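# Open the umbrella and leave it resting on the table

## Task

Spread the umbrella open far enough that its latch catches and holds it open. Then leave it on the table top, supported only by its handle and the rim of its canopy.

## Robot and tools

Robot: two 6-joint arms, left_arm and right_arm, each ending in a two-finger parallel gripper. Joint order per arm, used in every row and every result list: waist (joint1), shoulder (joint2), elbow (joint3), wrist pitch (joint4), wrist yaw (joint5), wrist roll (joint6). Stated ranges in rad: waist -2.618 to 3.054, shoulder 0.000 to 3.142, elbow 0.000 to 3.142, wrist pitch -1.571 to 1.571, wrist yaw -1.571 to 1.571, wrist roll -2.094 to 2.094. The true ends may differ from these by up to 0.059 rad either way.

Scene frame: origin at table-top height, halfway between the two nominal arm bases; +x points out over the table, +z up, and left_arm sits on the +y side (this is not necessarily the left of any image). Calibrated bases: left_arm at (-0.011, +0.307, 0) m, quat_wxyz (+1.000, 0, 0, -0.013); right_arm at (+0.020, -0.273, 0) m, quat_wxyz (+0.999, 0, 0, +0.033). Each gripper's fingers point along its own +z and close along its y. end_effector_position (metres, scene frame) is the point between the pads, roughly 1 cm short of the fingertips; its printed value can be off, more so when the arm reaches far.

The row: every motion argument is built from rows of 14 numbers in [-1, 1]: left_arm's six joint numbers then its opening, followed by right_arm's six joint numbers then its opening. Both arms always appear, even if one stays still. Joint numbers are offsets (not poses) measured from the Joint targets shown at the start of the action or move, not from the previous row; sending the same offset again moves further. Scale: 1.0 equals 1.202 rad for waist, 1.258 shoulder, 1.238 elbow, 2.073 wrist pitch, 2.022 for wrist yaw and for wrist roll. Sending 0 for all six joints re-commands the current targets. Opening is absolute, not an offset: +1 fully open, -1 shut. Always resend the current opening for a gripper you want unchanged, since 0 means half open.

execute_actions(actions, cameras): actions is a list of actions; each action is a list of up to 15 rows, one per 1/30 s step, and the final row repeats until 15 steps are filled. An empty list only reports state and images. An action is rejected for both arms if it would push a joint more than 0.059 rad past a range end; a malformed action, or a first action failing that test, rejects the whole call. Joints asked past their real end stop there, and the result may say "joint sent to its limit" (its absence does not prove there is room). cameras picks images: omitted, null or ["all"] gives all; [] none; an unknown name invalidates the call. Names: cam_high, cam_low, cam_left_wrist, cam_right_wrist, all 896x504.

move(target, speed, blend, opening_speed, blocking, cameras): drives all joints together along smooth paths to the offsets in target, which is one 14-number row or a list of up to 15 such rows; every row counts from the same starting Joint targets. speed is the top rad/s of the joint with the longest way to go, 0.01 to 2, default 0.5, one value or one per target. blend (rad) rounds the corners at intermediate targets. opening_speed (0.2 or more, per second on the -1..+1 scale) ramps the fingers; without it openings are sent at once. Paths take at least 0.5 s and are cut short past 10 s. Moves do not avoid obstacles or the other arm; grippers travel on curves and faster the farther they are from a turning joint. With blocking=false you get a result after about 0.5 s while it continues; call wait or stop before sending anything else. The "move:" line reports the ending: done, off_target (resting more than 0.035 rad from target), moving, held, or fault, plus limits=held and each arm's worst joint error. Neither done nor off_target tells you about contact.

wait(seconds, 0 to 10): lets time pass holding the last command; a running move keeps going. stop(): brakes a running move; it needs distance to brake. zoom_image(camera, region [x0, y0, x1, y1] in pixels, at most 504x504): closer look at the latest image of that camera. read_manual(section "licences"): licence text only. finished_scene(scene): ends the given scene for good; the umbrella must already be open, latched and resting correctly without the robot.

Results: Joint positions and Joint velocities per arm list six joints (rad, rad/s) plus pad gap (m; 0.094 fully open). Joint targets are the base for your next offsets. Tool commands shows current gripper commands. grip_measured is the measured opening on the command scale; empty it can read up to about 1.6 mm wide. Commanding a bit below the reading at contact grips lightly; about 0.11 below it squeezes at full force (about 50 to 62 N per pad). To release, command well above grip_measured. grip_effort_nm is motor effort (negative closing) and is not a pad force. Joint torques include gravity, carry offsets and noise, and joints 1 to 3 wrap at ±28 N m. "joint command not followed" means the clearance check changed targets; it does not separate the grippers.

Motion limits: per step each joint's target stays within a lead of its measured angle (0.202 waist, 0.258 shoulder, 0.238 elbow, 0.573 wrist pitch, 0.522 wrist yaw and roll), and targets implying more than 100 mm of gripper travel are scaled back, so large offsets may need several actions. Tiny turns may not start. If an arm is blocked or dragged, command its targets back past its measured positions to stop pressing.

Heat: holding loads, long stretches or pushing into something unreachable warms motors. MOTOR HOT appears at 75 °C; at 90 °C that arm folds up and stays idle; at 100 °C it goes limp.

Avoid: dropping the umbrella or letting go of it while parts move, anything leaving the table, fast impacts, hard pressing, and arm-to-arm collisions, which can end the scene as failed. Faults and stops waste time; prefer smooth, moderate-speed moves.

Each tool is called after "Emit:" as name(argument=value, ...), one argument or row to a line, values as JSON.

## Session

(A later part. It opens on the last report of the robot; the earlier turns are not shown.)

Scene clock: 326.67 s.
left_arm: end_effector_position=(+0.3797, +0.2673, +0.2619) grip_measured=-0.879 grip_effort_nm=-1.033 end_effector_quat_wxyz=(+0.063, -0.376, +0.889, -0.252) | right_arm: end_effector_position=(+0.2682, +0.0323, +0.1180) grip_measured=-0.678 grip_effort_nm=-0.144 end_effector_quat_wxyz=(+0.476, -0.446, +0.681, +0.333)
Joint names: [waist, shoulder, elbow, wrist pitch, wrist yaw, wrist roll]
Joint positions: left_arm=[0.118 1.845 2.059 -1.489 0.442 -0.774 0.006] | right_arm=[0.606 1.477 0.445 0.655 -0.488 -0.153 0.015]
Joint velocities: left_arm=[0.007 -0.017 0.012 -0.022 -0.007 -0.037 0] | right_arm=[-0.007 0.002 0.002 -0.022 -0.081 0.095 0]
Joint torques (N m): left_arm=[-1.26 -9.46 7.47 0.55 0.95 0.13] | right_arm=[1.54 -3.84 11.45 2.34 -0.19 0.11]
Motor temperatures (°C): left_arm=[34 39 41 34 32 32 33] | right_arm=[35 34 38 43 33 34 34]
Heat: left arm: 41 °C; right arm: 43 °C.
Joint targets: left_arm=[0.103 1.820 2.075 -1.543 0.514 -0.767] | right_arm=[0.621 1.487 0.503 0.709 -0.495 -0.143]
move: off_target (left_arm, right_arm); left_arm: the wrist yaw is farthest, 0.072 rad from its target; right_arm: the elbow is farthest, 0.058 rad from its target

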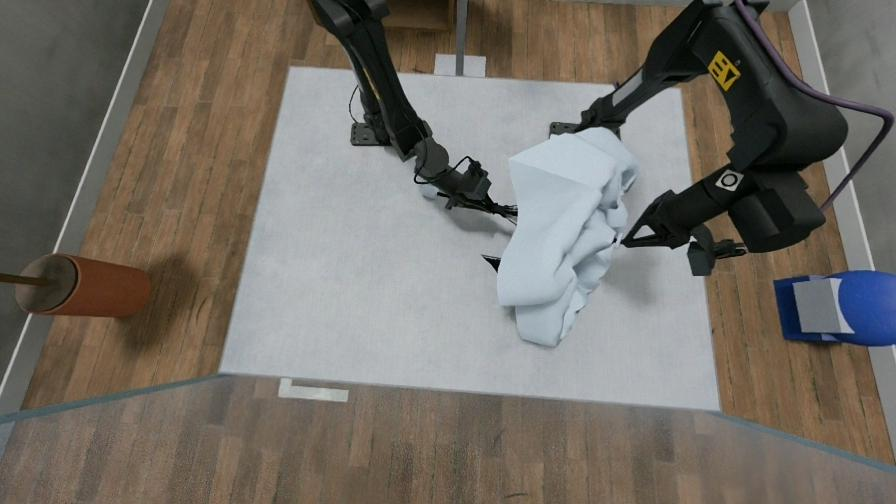

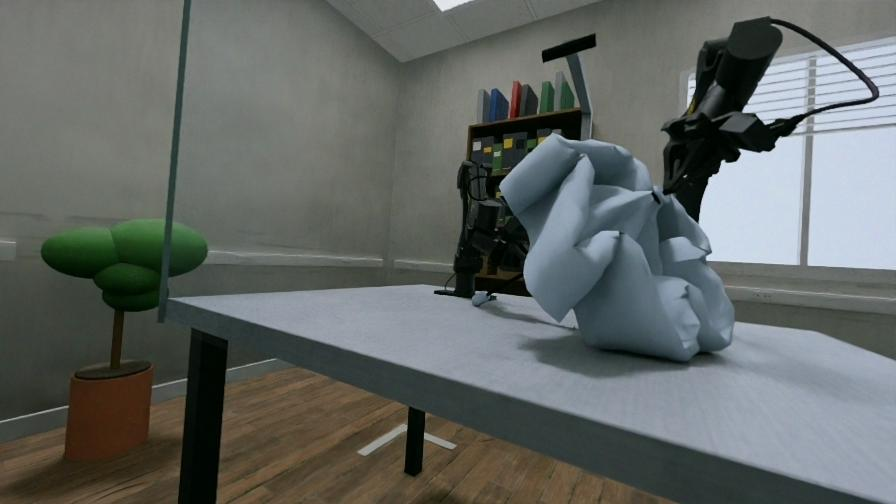

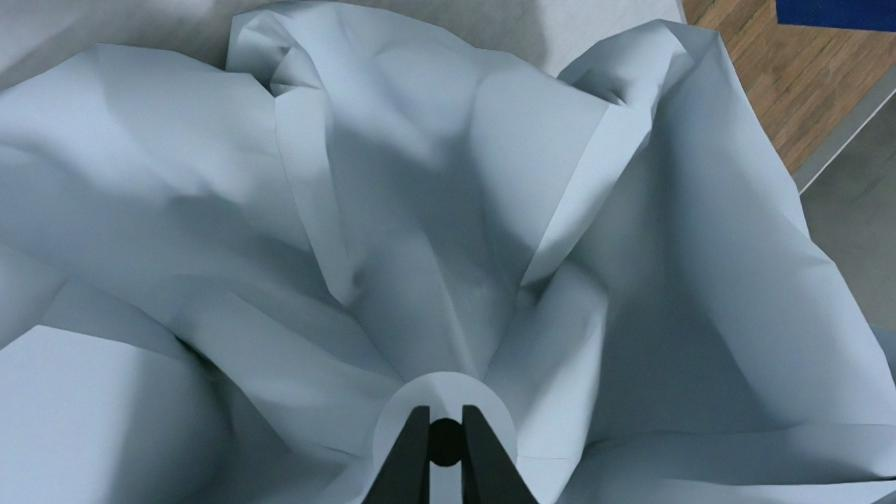

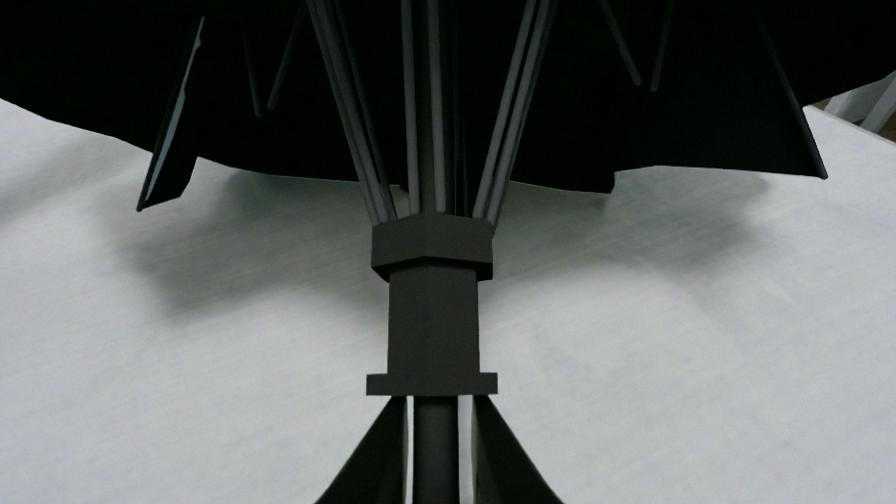

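Emit:
move(
  target=[-0.0058, 0.0032, -0.0097, -0.0135, 0.0346, 0, -0.93, 0.0225, 0.0099, 0.0501, 0.0222, 0.0, 0.003, -0.68],
  speed=0.05,
)

Scene clock: 338.40 s.
left_arm: end_effector_position=(+0.3853, +0.2712, +0.2638) grip_measured=-0.879 grip_effort_nm=-1.033 end_effector_quat_wxyz=(+0.075, -0.375, +0.888, -0.256) | right_arm: end_effector_position=(+0.2717, +0.0402, +0.1207) grip_measured=-0.678 grip_effort_nm=-0.144 end_effector_quat_wxyz=(+0.473, -0.445, +0.684, +0.333)
Joint names: [waist, shoulder, elbow, wrist pitch, wrist yaw, wrist roll]
Joint positions: left_arm=[0.128 1.845 2.059 -1.465 0.444 -0.77 0.006] | right_arm=[0.623 1.494 0.483 0.63 -0.47 -0.143 0.015]
Joint velocities: left_arm=[0.012 -0.007 -0.017 -0.022 -0.037 -0.022 -0.001] | right_arm=[0.007 -0.012 0.012 0.007 -0.051 -0.095 0]
Joint torques (N m): left_arm=[-2.69 -9.21 6.53 0.09 1.61 0.08] | right_arm=[2.44 -4.4 13.75 3.02 -0.4 0.07]
Motor temperatures (°C): left_arm=[34 39 42 34 33 32 33] | right_arm=[35 34 39 46 33 34 34]
Heat: left arm: 42 °C; right arm: 46 °C.
Joint targets: left_arm=[0.096 1.824 2.063 -1.570 0.584 -0.767] | right_arm=[0.648 1.499 0.565 0.754 -0.495 -0.137]
move: off_target (left_arm, right_arm); left_arm: the wrist yaw is farthest, 0.140 rad from its target; right_arm: the wrist pitch is farthest, 0.125 rad from its target

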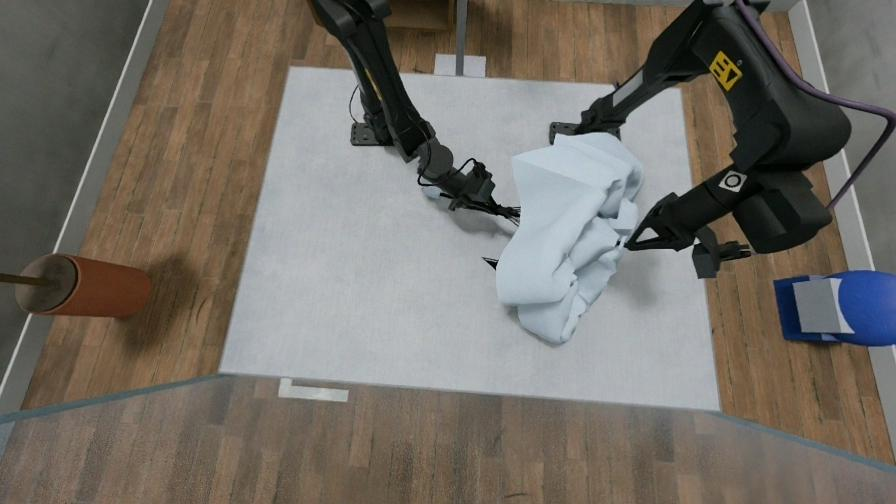

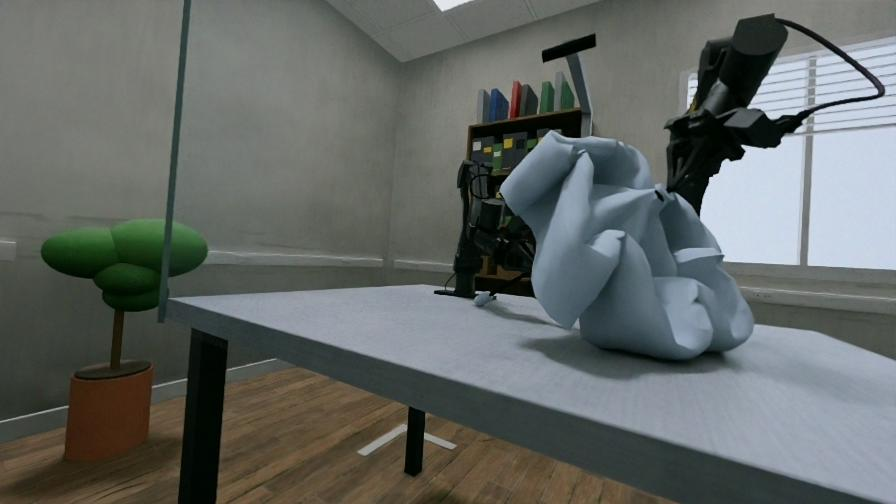

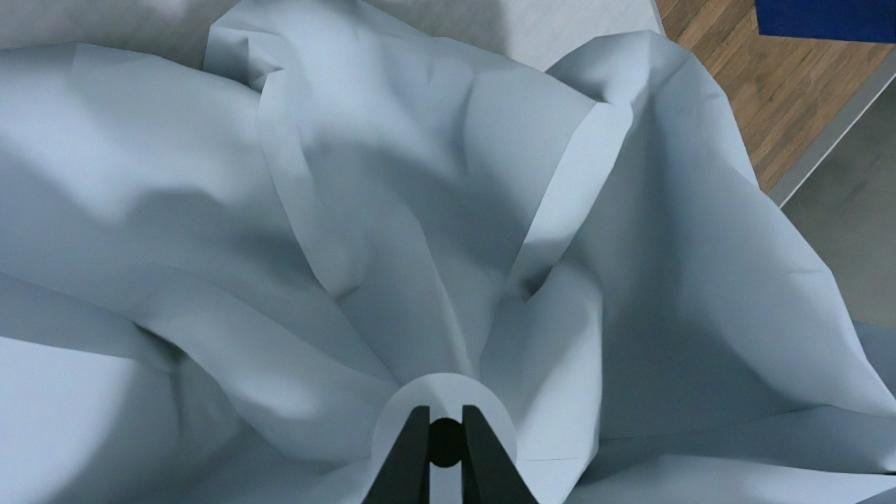

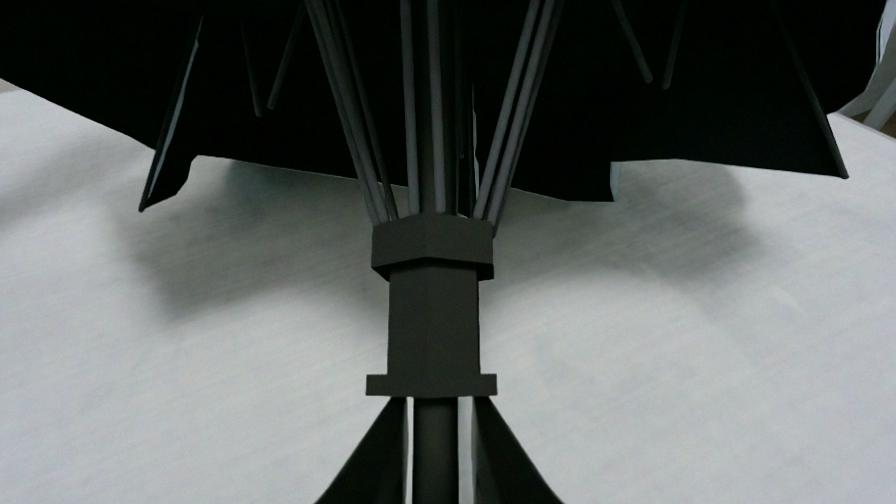

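Emit:
zoom_image(
  camera="cam_high",
  region=[400, 110, 660, 360],
)

Emit:
zoom_image(
  camera="cam_low",
  region=[440, 110, 790, 380],
)

Scaled by 1.938 from the camera's 896x504 image, which has a finer 1280x720 frame.

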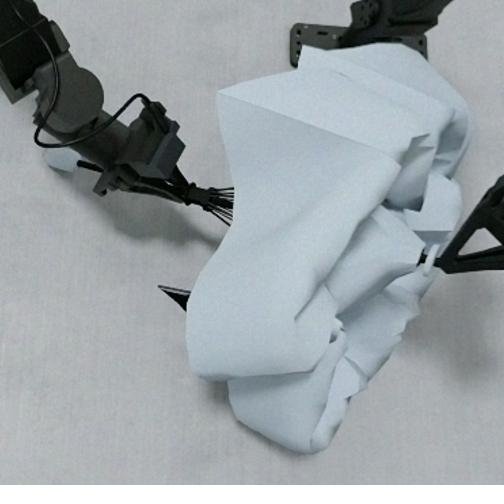

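Scaled by 1.440 from the camera's 896x504 image, which has a finer 1280x720 frame.

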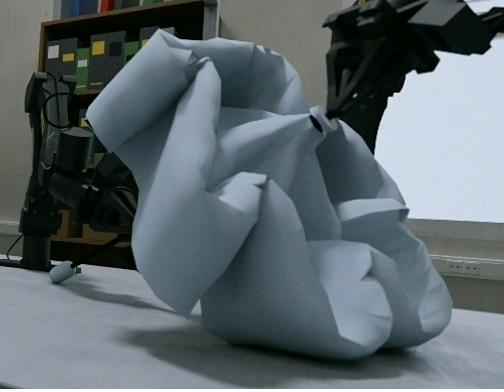

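Emit:
move(
  target=[-0.0349, -0.0151, -0.0485, 0, 0.0297, 0, -0.93, 0.0291, 0.0238, 0.0622, -0.0063, 0.0138, 0.005, -0.68],
  speed=0.05,
)

Scene clock: 376.73 s.
left_arm: end_effector_position=(+0.3917, +0.2705, +0.2751) grip_measured=-0.879 grip_effort_nm=-1.038 end_effector_quat_wxyz=(+0.107, -0.362, +0.886, -0.270) | right_arm: end_effector_position=(+0.2764, +0.0525, +0.1210) grip_measured=-0.678 grip_effort_nm=-0.149 end_effector_quat_wxyz=(+0.462, -0.444, +0.694, +0.328)
Joint names: [waist, shoulder, elbow, wrist pitch, wrist yaw, wrist roll]
Joint positions: left_arm=[0.128 1.817 2.044 -1.408 0.453 -0.766 0.006] | right_arm=[0.653 1.524 0.545 0.574 -0.435 -0.131 0.015]
Joint velocities: left_arm=[0.012 0.007 -0.002 0.007 -0.051 -0.007 0] | right_arm=[-0.007 0.012 0.007 -0.051 -0.051 -0.037 0]
Joint torques (N m): left_arm=[-6.35 -8.29 3.14 -0.38 2.12 0.04] | right_arm=[2.99 -4.72 15.21 3.42 -0.48 0.04]
Motor temperatures (°C): left_arm=[34 39 42 34 36 31 34] | right_arm=[35 35 40 56 33 34 34]
Heat: left arm: 42 °C; right arm: 56 °C.
Joint targets: left_arm=[0.055 1.805 2.003 -1.570 0.644 -0.766] | right_arm=[0.683 1.529 0.642 0.741 -0.467 -0.127]
move: off_target (left_arm, right_arm); left_arm: the wrist yaw is farthest, 0.191 rad from its target; right_arm: the wrist pitch is farthest, 0.167 rad from its target

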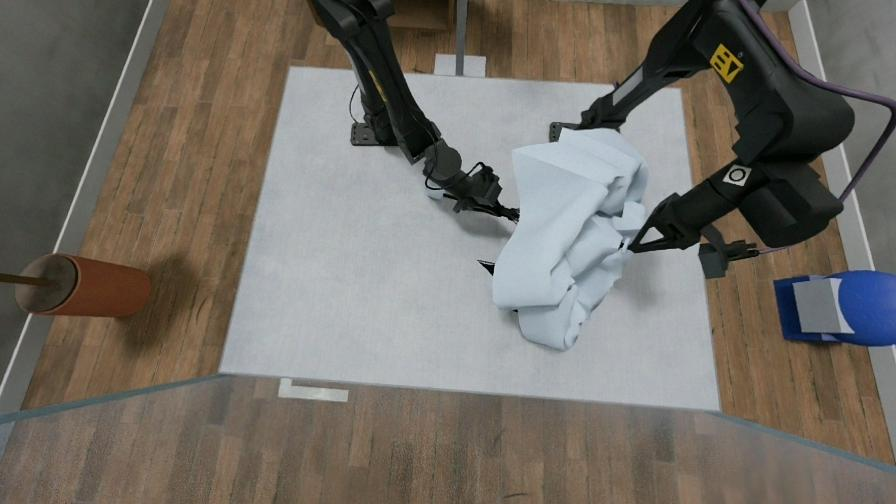

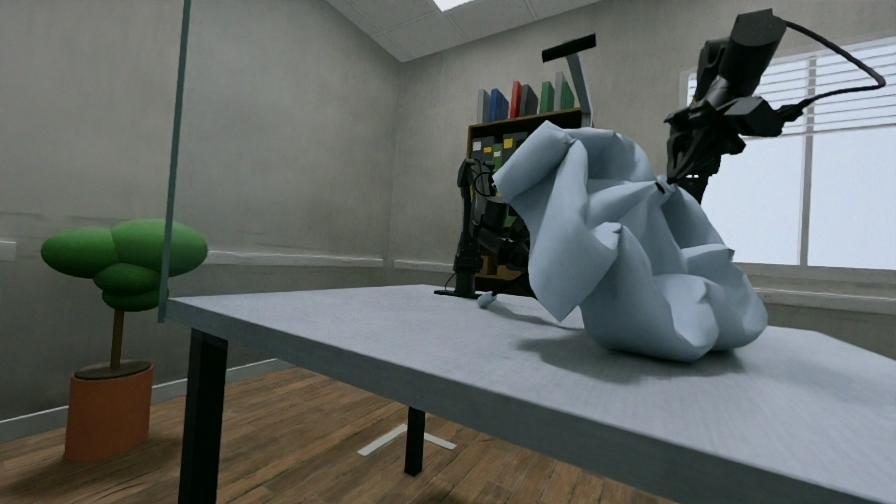

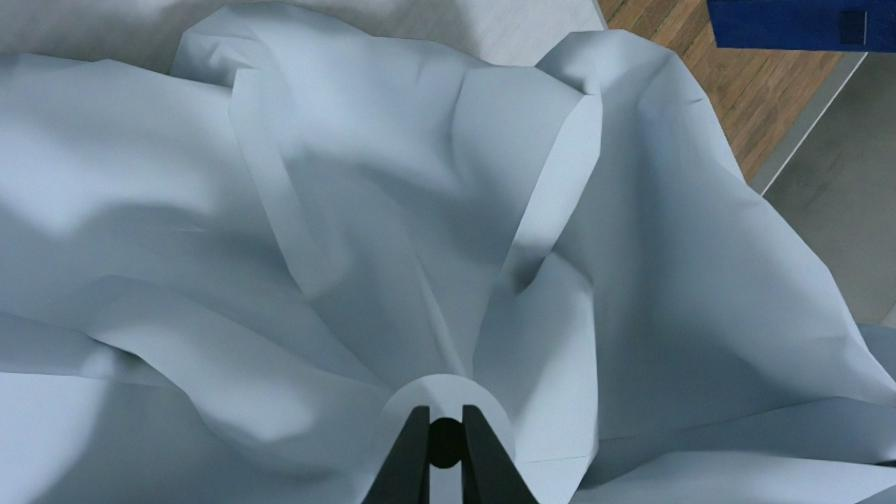

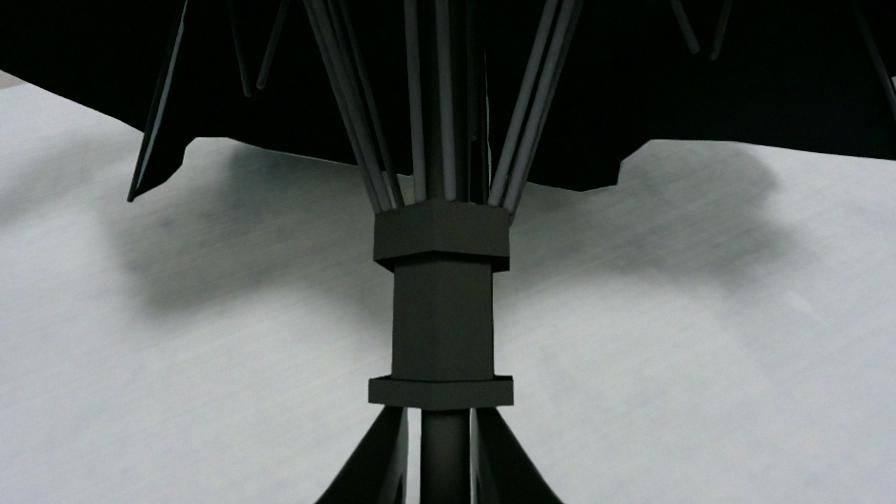

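Emit:
move(
  target=[0, 0, 0, 0, 0, 0, -0.93, -0.0391, -0.0338, -0.0822, 0.0063, -0.0138, -0.005, -0.68],
  speed=0.1,
  cameras=["cam_right_wrist", "cam_left_wrist"],
)

Scene clock: 386.80 s.
left_arm: end_effector_position=(+0.3923, +0.2659, +0.2771) grip_measured=-0.879 grip_effort_nm=-1.038 end_effector_quat_wxyz=(+0.105, -0.358, +0.885, -0.280) | right_arm: end_effector_position=(+0.2777, +0.0478, +0.1211) grip_measured=-0.678 grip_effort_nm=-0.144 end_effector_quat_wxyz=(+0.465, -0.442, +0.690, +0.335)
Joint names: [waist, shoulder, elbow, wrist pitch, wrist yaw, wrist roll]
Joint positions: left_arm=[0.125 1.817 2.044 -1.403 0.474 -0.766 0.006] | right_arm=[0.631 1.524 0.529 0.6 -0.464 -0.131 0.015]
Joint velocities: left_arm=[-0.002 0.007 -0.012 -0.066 -0.022 0.037 0] | right_arm=[0.022 -0.007 -0.022 -0.051 -0.051 -0.007 0]
Joint torques (N m): left_arm=[-6.06 -8.29 3.17 -0.42 1.91 0.04] | right_arm=[0.49 -8.05 7.27 3.27 -0.44 -0.05]
Motor temperatures (°C): left_arm=[35 39 41 34 38 31 34] | right_arm=[35 35 40 59 33 34 34]
Heat: left arm: 41 °C; right arm: 59 °C.
Joint targets: left_arm=[0.054 1.805 2.003 -1.570 0.644 -0.767] | right_arm=[0.636 1.486 0.540 0.755 -0.495 -0.137]
move: off_target (left_arm, right_arm); left_arm: the wrist yaw is farthest, 0.170 rad from its target; right_arm: the wrist pitch is farthest, 0.154 rad from its target
Images, in order (width x height): cam_left_wrist 896x504, cam_right_wrist 896x504.

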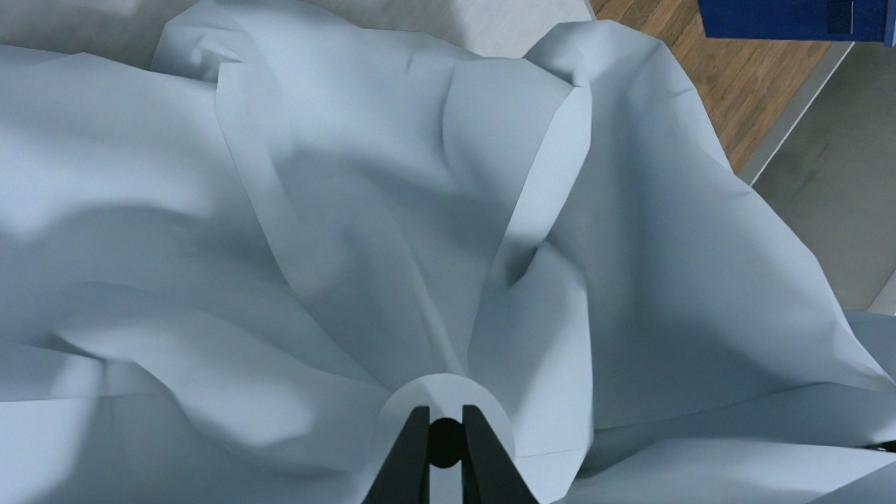

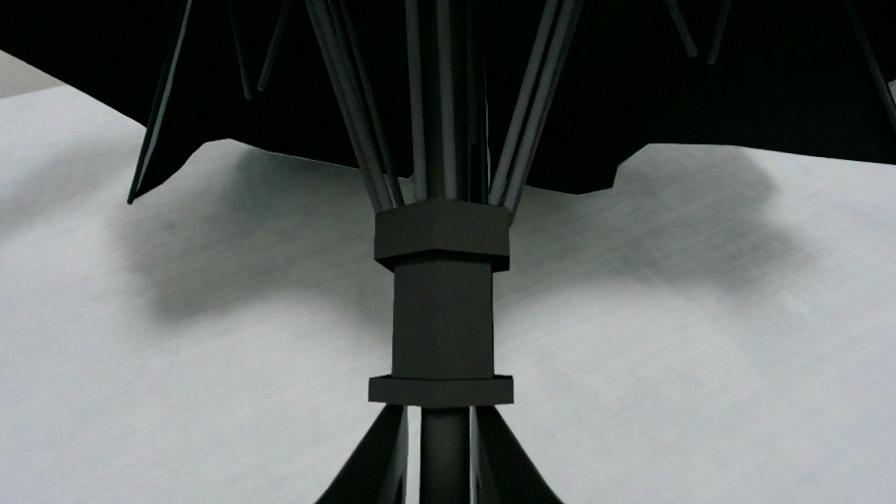

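Emit:
move(
  target=[0.0524, -0.0103, 0.0541, 0.0738, -0.0776, 0, -0.93, -0.0266, 0.0334, -0.1309, 0.0555, 0.0099, 0.0084, -0.68],
  speed=0.15,
)

Scene clock: 421.57 s.
left_arm: end_effector_position=(+0.3883, +0.2615, +0.2777) grip_measured=-0.879 grip_effort_nm=-1.038 end_effector_quat_wxyz=(+0.098, -0.355, +0.886, -0.282) | right_arm: end_effector_position=(+0.2723, +0.0328, +0.1248) grip_measured=-0.678 grip_effort_nm=-0.144 end_effector_quat_wxyz=(+0.517, -0.432, +0.659, +0.335)
Joint names: [waist, shoulder, elbow, wrist pitch, wrist yaw, wrist roll]
Joint positions: left_arm=[0.118 1.813 2.044 -1.417 0.481 -0.765 0.006] | right_arm=[0.61 1.524 0.396 0.856 -0.465 -0.129 0.015]
Joint velocities: left_arm=[-0.002 0.002 0.002 0.037 -0.11 0.037 0] | right_arm=[-0.012 0.012 -0.007 0.022 0.051 -0.022 0.002]
Joint torques (N m): left_arm=[0.03 -8.96 8.4 1.27 0.32 0.03] | right_arm=[-0.54 -4.26 4.41 1.99 -0.18 0.11]
Motor temperatures (°C): left_arm=[35 39 41 34 39 31 34] | right_arm=[35 36 38 59 33 34 34]
Heat: left arm: 41 °C; right arm: 59 °C.
Joint targets: left_arm=[0.118 1.793 2.070 -1.418 0.487 -0.766] | right_arm=[0.604 1.528 0.378 0.869 -0.475 -0.120]
move: done

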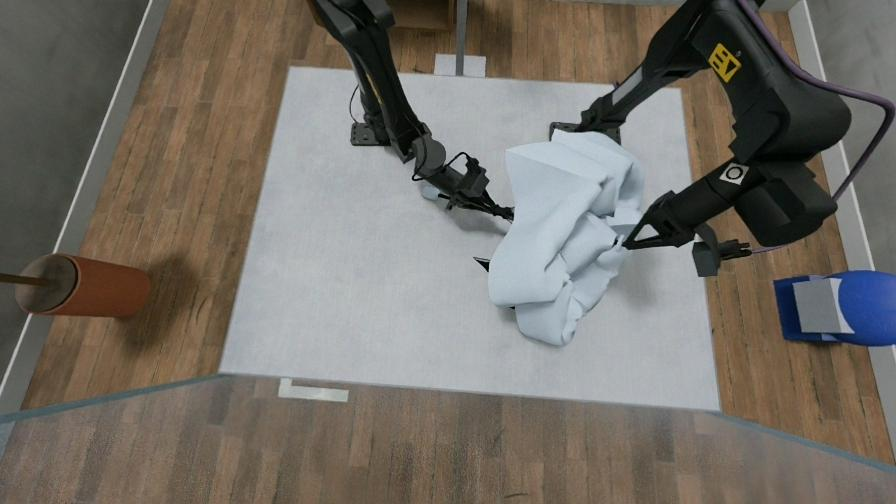

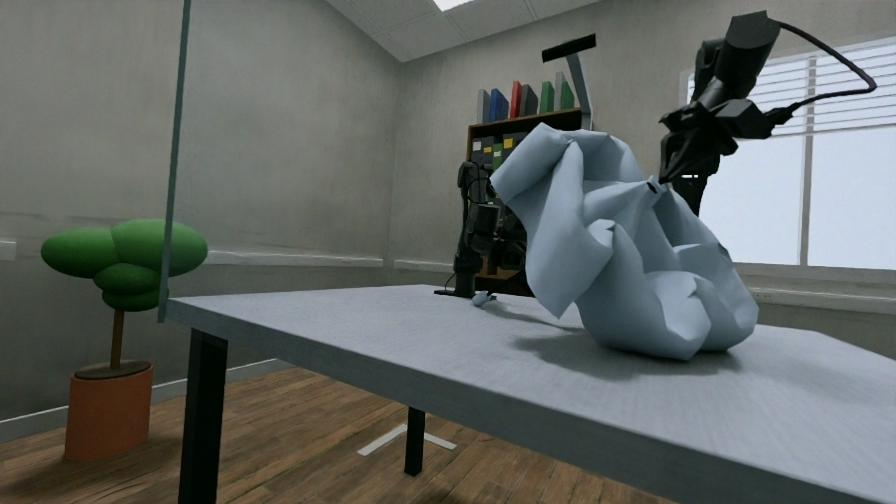

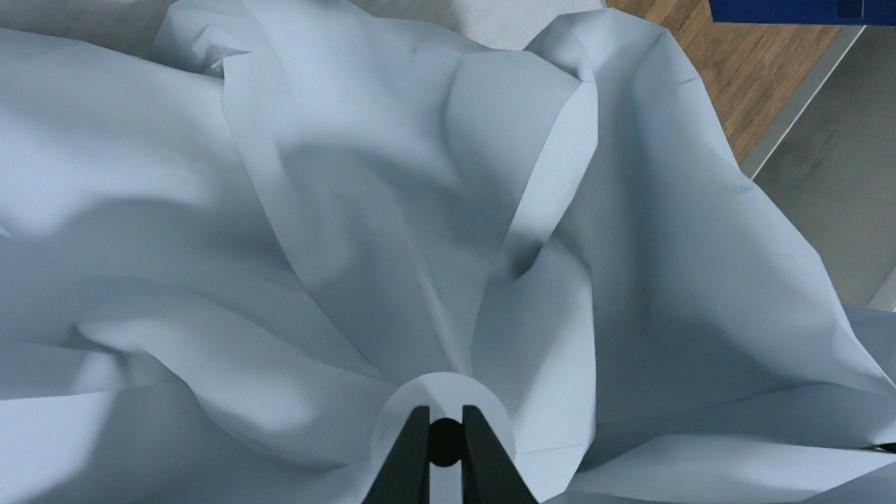

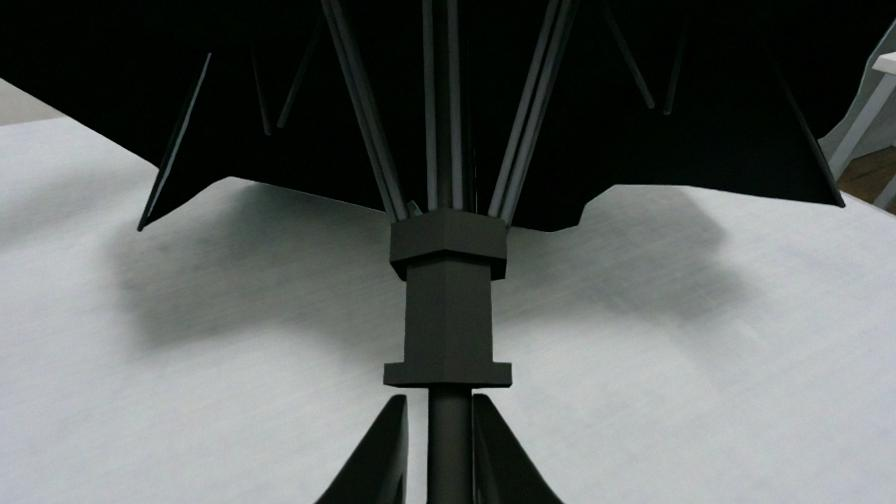

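Emit:
execute_actions(
  actions=[],
)

Scene clock: 435.17 s.
left_arm: end_effector_position=(+0.3883, +0.2615, +0.2777) grip_measured=-0.879 grip_effort_nm=-1.043 end_effector_quat_wxyz=(+0.098, -0.355, +0.886, -0.282) | right_arm: end_effector_position=(+0.2723, +0.0328, +0.1250) grip_measured=-0.678 grip_effort_nm=-0.149 end_effector_quat_wxyz=(+0.517, -0.432, +0.658, +0.335)
Joint names: [waist, shoulder, elbow, wrist pitch, wrist yaw, wrist roll]
Joint positions: left_arm=[0.118 1.813 2.044 -1.417 0.481 -0.765 0.006] | right_arm=[0.61 1.524 0.396 0.857 -0.465 -0.129 0.015]
Joint velocities: left_arm=[-0.012 0.017 0.012 -0.037 0.066 -0.007 0] | right_arm=[-0.027 0.002 0.012 -0.022 0.007 -0.037 -0.001]
Joint torques (N m): left_arm=[0.03 -8.98 8.39 1.27 0.31 0.03] | right_arm=[-0.5 -4.25 4.4 1.99 -0.19 0.11]
Motor temperatures (°C): left_arm=[35 41 42 35 37 31 34] | right_arm=[35 35 37 57 33 34 34]
Heat: left arm: 42 °C; right arm: 57 °C.
Joint targets: left_arm=[0.118 1.793 2.070 -1.418 0.487 -0.766] | right_arm=[0.604 1.528 0.378 0.870 -0.475 -0.120]
Tool commands: left_gripper/opening=-0.93 right_gripper/opening=-0.68

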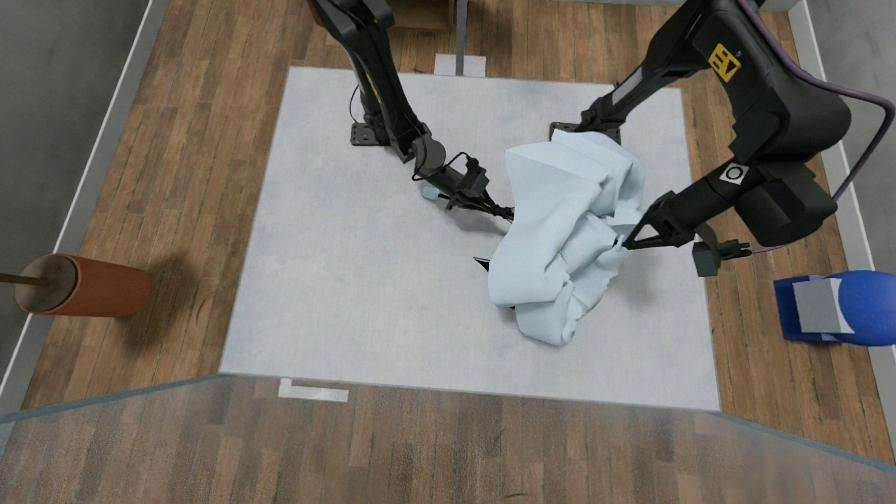

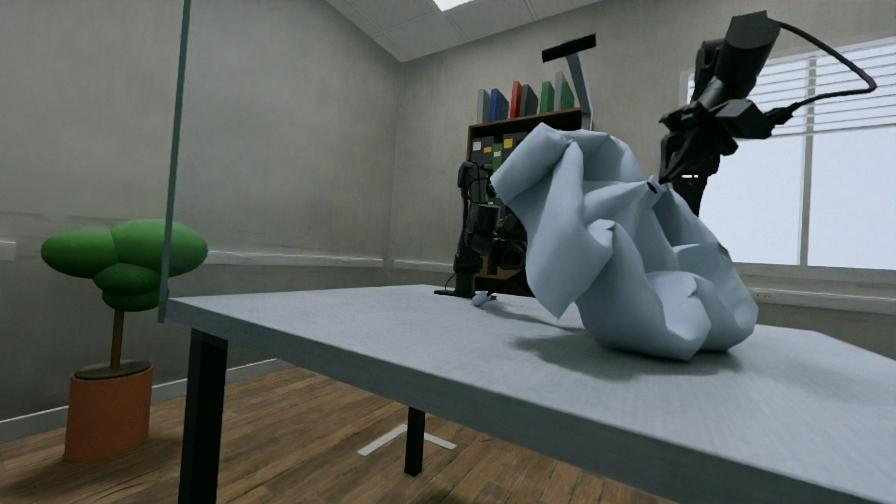

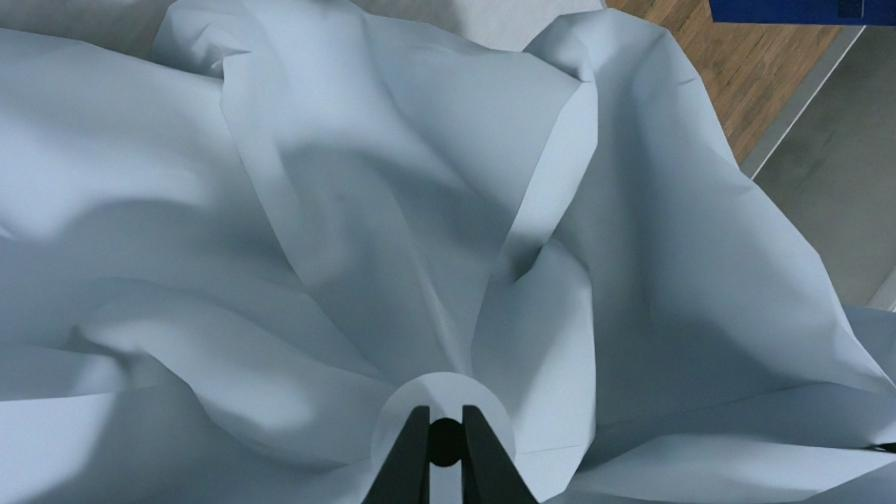

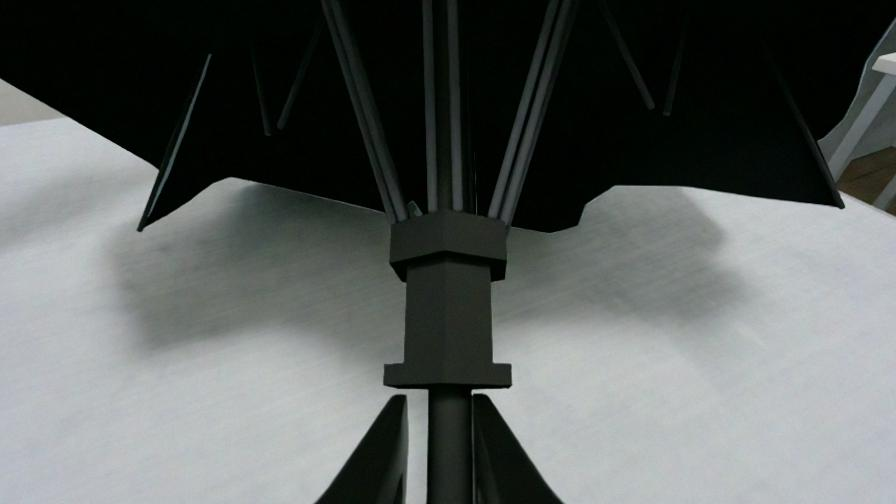

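Emit:
zoom_image(
  camera="cam_right_wrist",
  region=[340, 190, 560, 504],
)

Scaled by 1.605 from the camera's 896x504 image, which has a finer 1280x720 frame.

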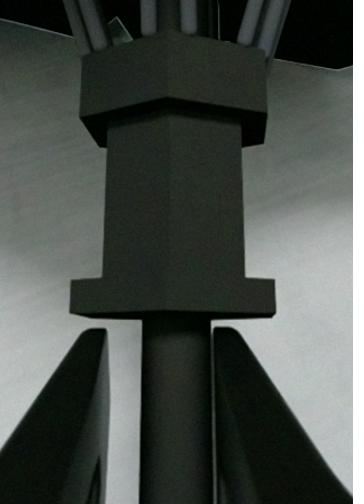

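Emit:
move(
  target=[0,0,0,0,0,0,-0.93,-0.0416,-0.0731,-0.0396,-0.0246,-0.0237,-0.005,-0.68],
  speed=0.15,
  cameras=["cam_right_wrist"],
)

Scene clock: 473.27 s.
left_arm: end_effector_position=(+0.3883, +0.2616, +0.2776) grip_measured=-0.879 grip_effort_nm=-1.038 end_effector_quat_wxyz=(+0.098, -0.355, +0.886, -0.282) | right_arm: end_effector_position=(+0.2691, +0.0150, +0.1263) grip_measured=-0.678 grip_effort_nm=-0.149 end_effector_quat_wxyz=(+0.517, -0.425, +0.662, +0.338)
Joint names: [waist, shoulder, elbow, wrist pitch, wrist yaw, wrist roll]
Joint positions: left_arm=[0.118 1.813 2.044 -1.417 0.481 -0.765 0.006] | right_arm=[0.56 1.459 0.348 0.835 -0.507 -0.129 0.015]
Joint velocities: left_arm=[0.002 -0.007 -0.002 0.081 0.007 -0.007 0.001] | right_arm=[0.002 -0.027 -0.002 -0.007 -0.037 0.037 -0.001]
Joint torques (N m): left_arm=[0.05 -8.98 8.42 1.27 0.31 0.03] | right_arm=[-0.53 -5.94 4.37 1.74 -0.26 0.01]
Motor temperatures (°C): left_arm=[34 42 44 35 35 31 34] | right_arm=[35 35 37 56 33 34 34]
Heat: left arm: 44 °C; right arm: 56 °C.
Joint targets: left_arm=[0.118 1.793 2.070 -1.418 0.487 -0.766] | right_arm=[0.554 1.436 0.329 0.819 -0.523 -0.130]
move: done
Images, in order (width x height): cam_right_wrist 896x504.

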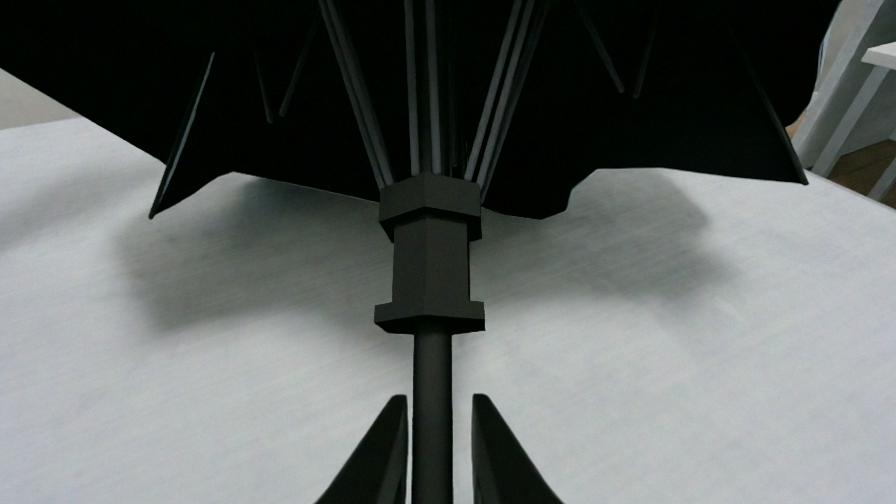

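Emit:
zoom_image(
  camera="cam_right_wrist",
  region=[340, 160, 560, 504],
)

Emit:
zoom_image(
  camera="cam_right_wrist",
  region=[360, 280, 500, 360],
)

Scaled by 1.465 from the camera's 896x504 image, which has a finer 1280x720 frame.

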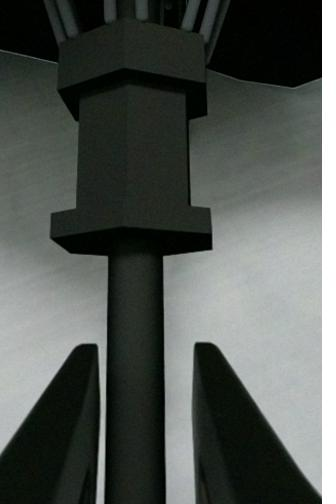

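Scaled by 3.600 from the camera's 896x504 image, which has a finer 1280x720 frame.

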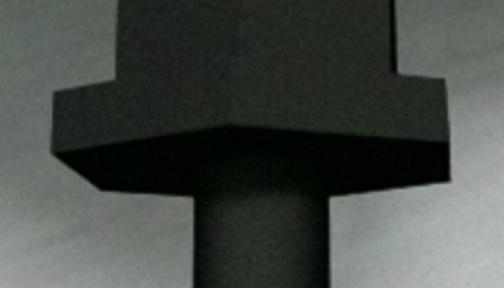

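Emit:
move(
  target=[0,0,0,0,0,0,-0.93,0.0557,0.0628,0.0816,0.0053,0.0450,0.004,-0.68],
  speed=0.12,
  cameras=["cam_right_wrist"],
)

Scene clock: 539.33 s.
left_arm: end_effector_position=(+0.3884, +0.2621, +0.2774) grip_measured=-0.879 grip_effort_nm=-1.038 end_effector_quat_wxyz=(+0.099, -0.355, +0.886, -0.280) | right_arm: end_effector_position=(+0.2734, +0.0321, +0.1288) grip_measured=-0.678 grip_effort_nm=-0.144 end_effector_quat_wxyz=(+0.521, -0.429, +0.661, +0.329)
Joint names: [waist, shoulder, elbow, wrist pitch, wrist yaw, wrist roll]
Joint positions: left_arm=[0.118 1.813 2.044 -1.417 0.477 -0.765 0.006] | right_arm=[0.615 1.502 0.399 0.834 -0.443 -0.129 0.015]
Joint velocities: left_arm=[0.002 -0.002 0.002 -0.022 -0.081 0.022 0.001] | right_arm=[-0.002 -0.012 -0.002 -0.051 -0.051 -0.022 0.001]
Joint torques (N m): left_arm=[0.03 -8.98 8.39 1.27 0.35 0.03] | right_arm=[0.61 -3.52 8.75 1.84 0.02 0.1]
Motor temperatures (°C): left_arm=[34 42 44 36 34 31 34] | right_arm=[35 35 37 52 33 34 34]
Heat: left arm: 44 °C; right arm: 52 °C.
Joint targets: left_arm=[0.118 1.793 2.070 -1.417 0.487 -0.766] | right_arm=[0.621 1.516 0.430 0.830 -0.432 -0.122]
move: done
Images, in order (width x height): cam_right_wrist 896x504.

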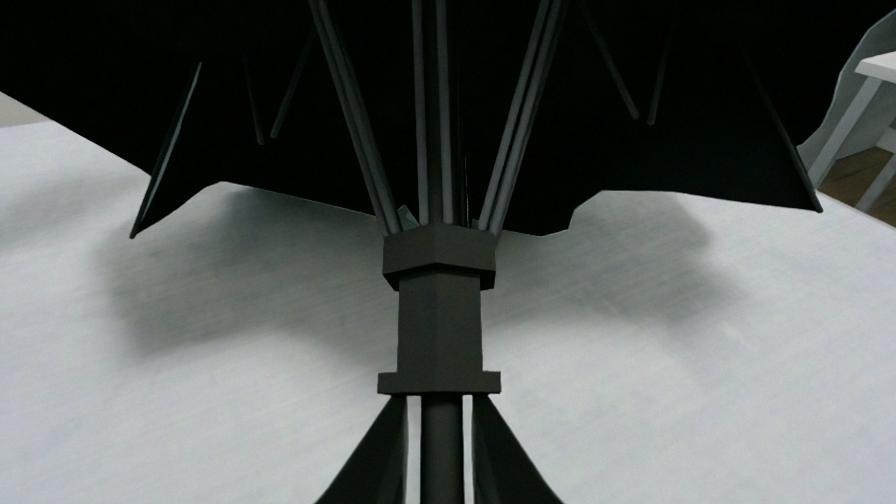

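Emit:
move(
  target=[-0.0166,0,-0.008,-0.0241,0.0198,0,-0.93,0.0391,0.0167,0.0913,0.0135,0.0158,0.0074,-0.68],
  speed=0.08,
  cameras=["cam_right_wrist"],
)

Scene clock: 544.30 s.
left_arm: end_effector_position=(+0.3974, +0.2715, +0.2795) grip_measured=-0.879 grip_effort_nm=-1.033 end_effector_quat_wxyz=(+0.127, -0.357, +0.887, -0.265) | right_arm: end_effector_position=(+0.2816, +0.0464, +0.1318) grip_measured=-0.678 grip_effort_nm=-0.149 end_effector_quat_wxyz=(+0.515, -0.426, +0.671, +0.322)
Joint names: [waist, shoulder, elbow, wrist pitch, wrist yaw, wrist roll]
Joint positions: left_arm=[0.12 1.813 2.051 -1.382 0.429 -0.765 0.006] | right_arm=[0.65 1.529 0.472 0.769 -0.394 -0.119 0.015]
Joint velocities: left_arm=[-0.002 -0.002 -0.002 0.051 -0.007 -0.037 0.001] | right_arm=[-0.002 0.002 0.002 -0.022 0.022 -0.051 -0.001]
Joint torques (N m): left_arm=[-1.87 -9.02 7.01 0.5 1.17 0.03] | right_arm=[1.8 -4.4 12.62 2.72 -0.14 0.13]
Motor temperatures (°C): left_arm=[34 42 44 36 34 31 34] | right_arm=[35 35 37 53 33 34 34]
Heat: left arm: 44 °C; right arm: 53 °C.
Joint targets: left_arm=[0.097 1.793 2.060 -1.467 0.527 -0.766] | right_arm=[0.668 1.536 0.543 0.858 -0.400 -0.107]
move: off_target (left_arm, right_arm); left_arm: the wrist yaw is farthest, 0.098 rad from its target; right_arm: the wrist pitch is farthest, 0.089 rad from its target
Images, in order (width x height): cam_right_wrist 896x504.

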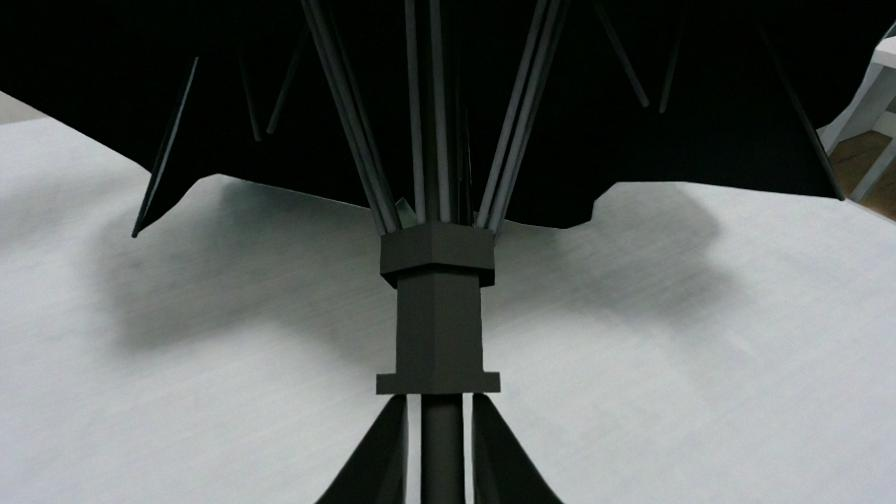

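Emit:
move(
  target=[-0.02,0,-0.0242,-0.0434,0.0312,0,-0.93,0.0183,0.0103,0.0638,0.0212,0,0,-0.68],
  speed=0.08,
  cameras=["cam_right_wrist"],
)

Scene clock: 554.83 s.
left_arm: end_effector_position=(+0.3997, +0.2752, +0.2846) grip_measured=-0.879 grip_effort_nm=-1.038 end_effector_quat_wxyz=(+0.144, -0.356, +0.886, -0.262) | right_arm: end_effector_position=(+0.2865, +0.0554, +0.1366) grip_measured=-0.678 grip_effort_nm=-0.144 end_effector_quat_wxyz=(+0.513, -0.427, +0.671, +0.322)
Joint names: [waist, shoulder, elbow, wrist pitch, wrist yaw, wrist roll]
Joint positions: left_arm=[0.122 1.802 2.051 -1.364 0.414 -0.765 0.006] | right_arm=[0.663 1.545 0.52 0.735 -0.383 -0.118 0.015]
Joint velocities: left_arm=[0.012 -0.007 0.007 -0.007 -0.051 0.007 0] | right_arm=[-0.002 0.002 -0.002 0.007 0.022 -0.007 0]
Joint torques (N m): left_arm=[-4.15 -8.05 4.72 -0.58 1.94 0.03] | right_arm=[2.78 -4.83 15.58 3.46 -0.26 0.11]
Motor temperatures (°C): left_arm=[34 42 42 35 35 31 34] | right_arm=[35 35 38 57 33 34 34]
Heat: left arm: 42 °C; right arm: 57 °C.
Joint targets: left_arm=[0.074 1.793 2.030 -1.558 0.590 -0.767] | right_arm=[0.690 1.550 0.622 0.902 -0.400 -0.107]
move: off_target (left_arm, right_arm); left_arm: the wrist pitch is farthest, 0.193 rad from its target; right_arm: the wrist pitch is farthest, 0.167 rad from its target
Images, in order (width x height): cam_right_wrist 896x504.

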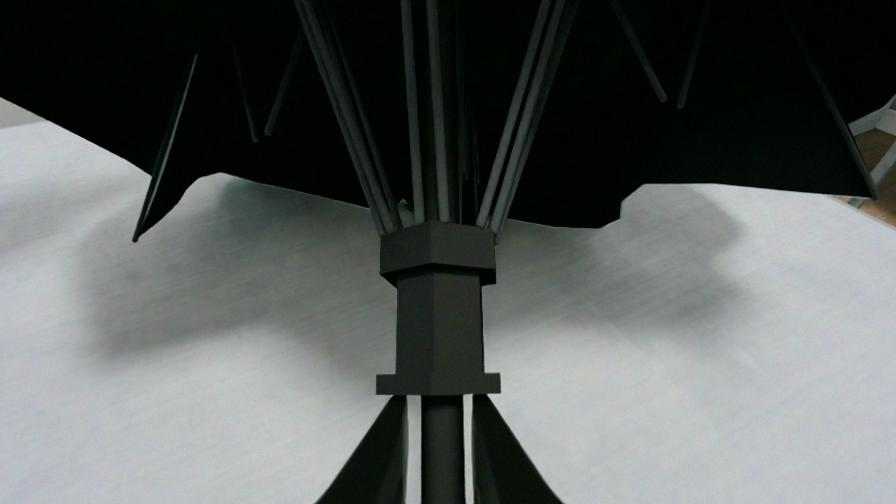

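Emit:
move(
  target=[-0.025,-0.0159,-0.0404,0,0.0247,0,-0.93,0.0225,0.0103,0.0727,0,0,0.0054,-0.68],
  speed=0.08,
  cameras=["cam_right_wrist"],
)

Scene clock: 559.83 s.
left_arm: end_effector_position=(+0.4050, +0.2772, +0.2939) grip_measured=-0.879 grip_effort_nm=-1.033 end_effector_quat_wxyz=(+0.174, -0.347, +0.883, -0.265) | right_arm: end_effector_position=(+0.2919, +0.0653, +0.1428) grip_measured=-0.678 grip_effort_nm=-0.129 end_effector_quat_wxyz=(+0.507, -0.425, +0.677, +0.323)
Joint names: [waist, shoulder, elbow, wrist pitch, wrist yaw, wrist roll]
Joint positions: left_arm=[0.122 1.776 2.032 -1.309 0.404 -0.762 0.006] | right_arm=[0.677 1.556 0.58 0.675 -0.368 -0.106 0.015]
Joint velocities: left_arm=[-0.012 -0.007 0.007 -0.007 0.037 0.022 0] | right_arm=[-0.017 0.017 -0.017 -0.095 -0.007 0.007 0]
Joint torques (N m): left_arm=[-6.76 -7.42 2.43 -1.03 2.51 -0.01] | right_arm=[3.48 -5 17.02 3.77 -0.39 0.1]
Motor temperatures (°C): left_arm=[34 41 42 35 36 31 34] | right_arm=[35 35 39 59 33 34 34]
Heat: left arm: 42 °C; right arm: 59 °C.
Joint targets: left_arm=[0.044 1.773 1.980 -1.557 0.640 -0.767] | right_arm=[0.712 1.562 0.696 0.874 -0.396 -0.098]
move: off_target (left_arm, right_arm); left_arm: the wrist pitch is farthest, 0.249 rad from its target; right_arm: the wrist pitch is farthest, 0.227 rad from its target
Images, in order (width x height): cam_right_wrist 896x504.

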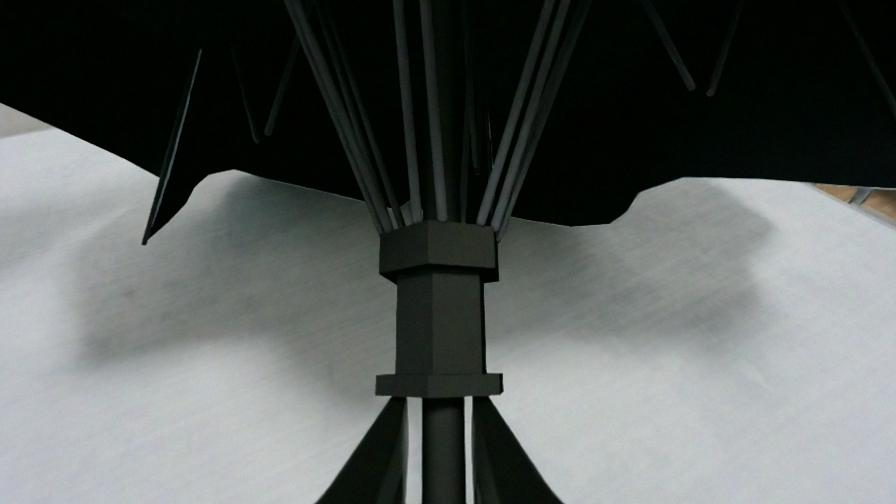

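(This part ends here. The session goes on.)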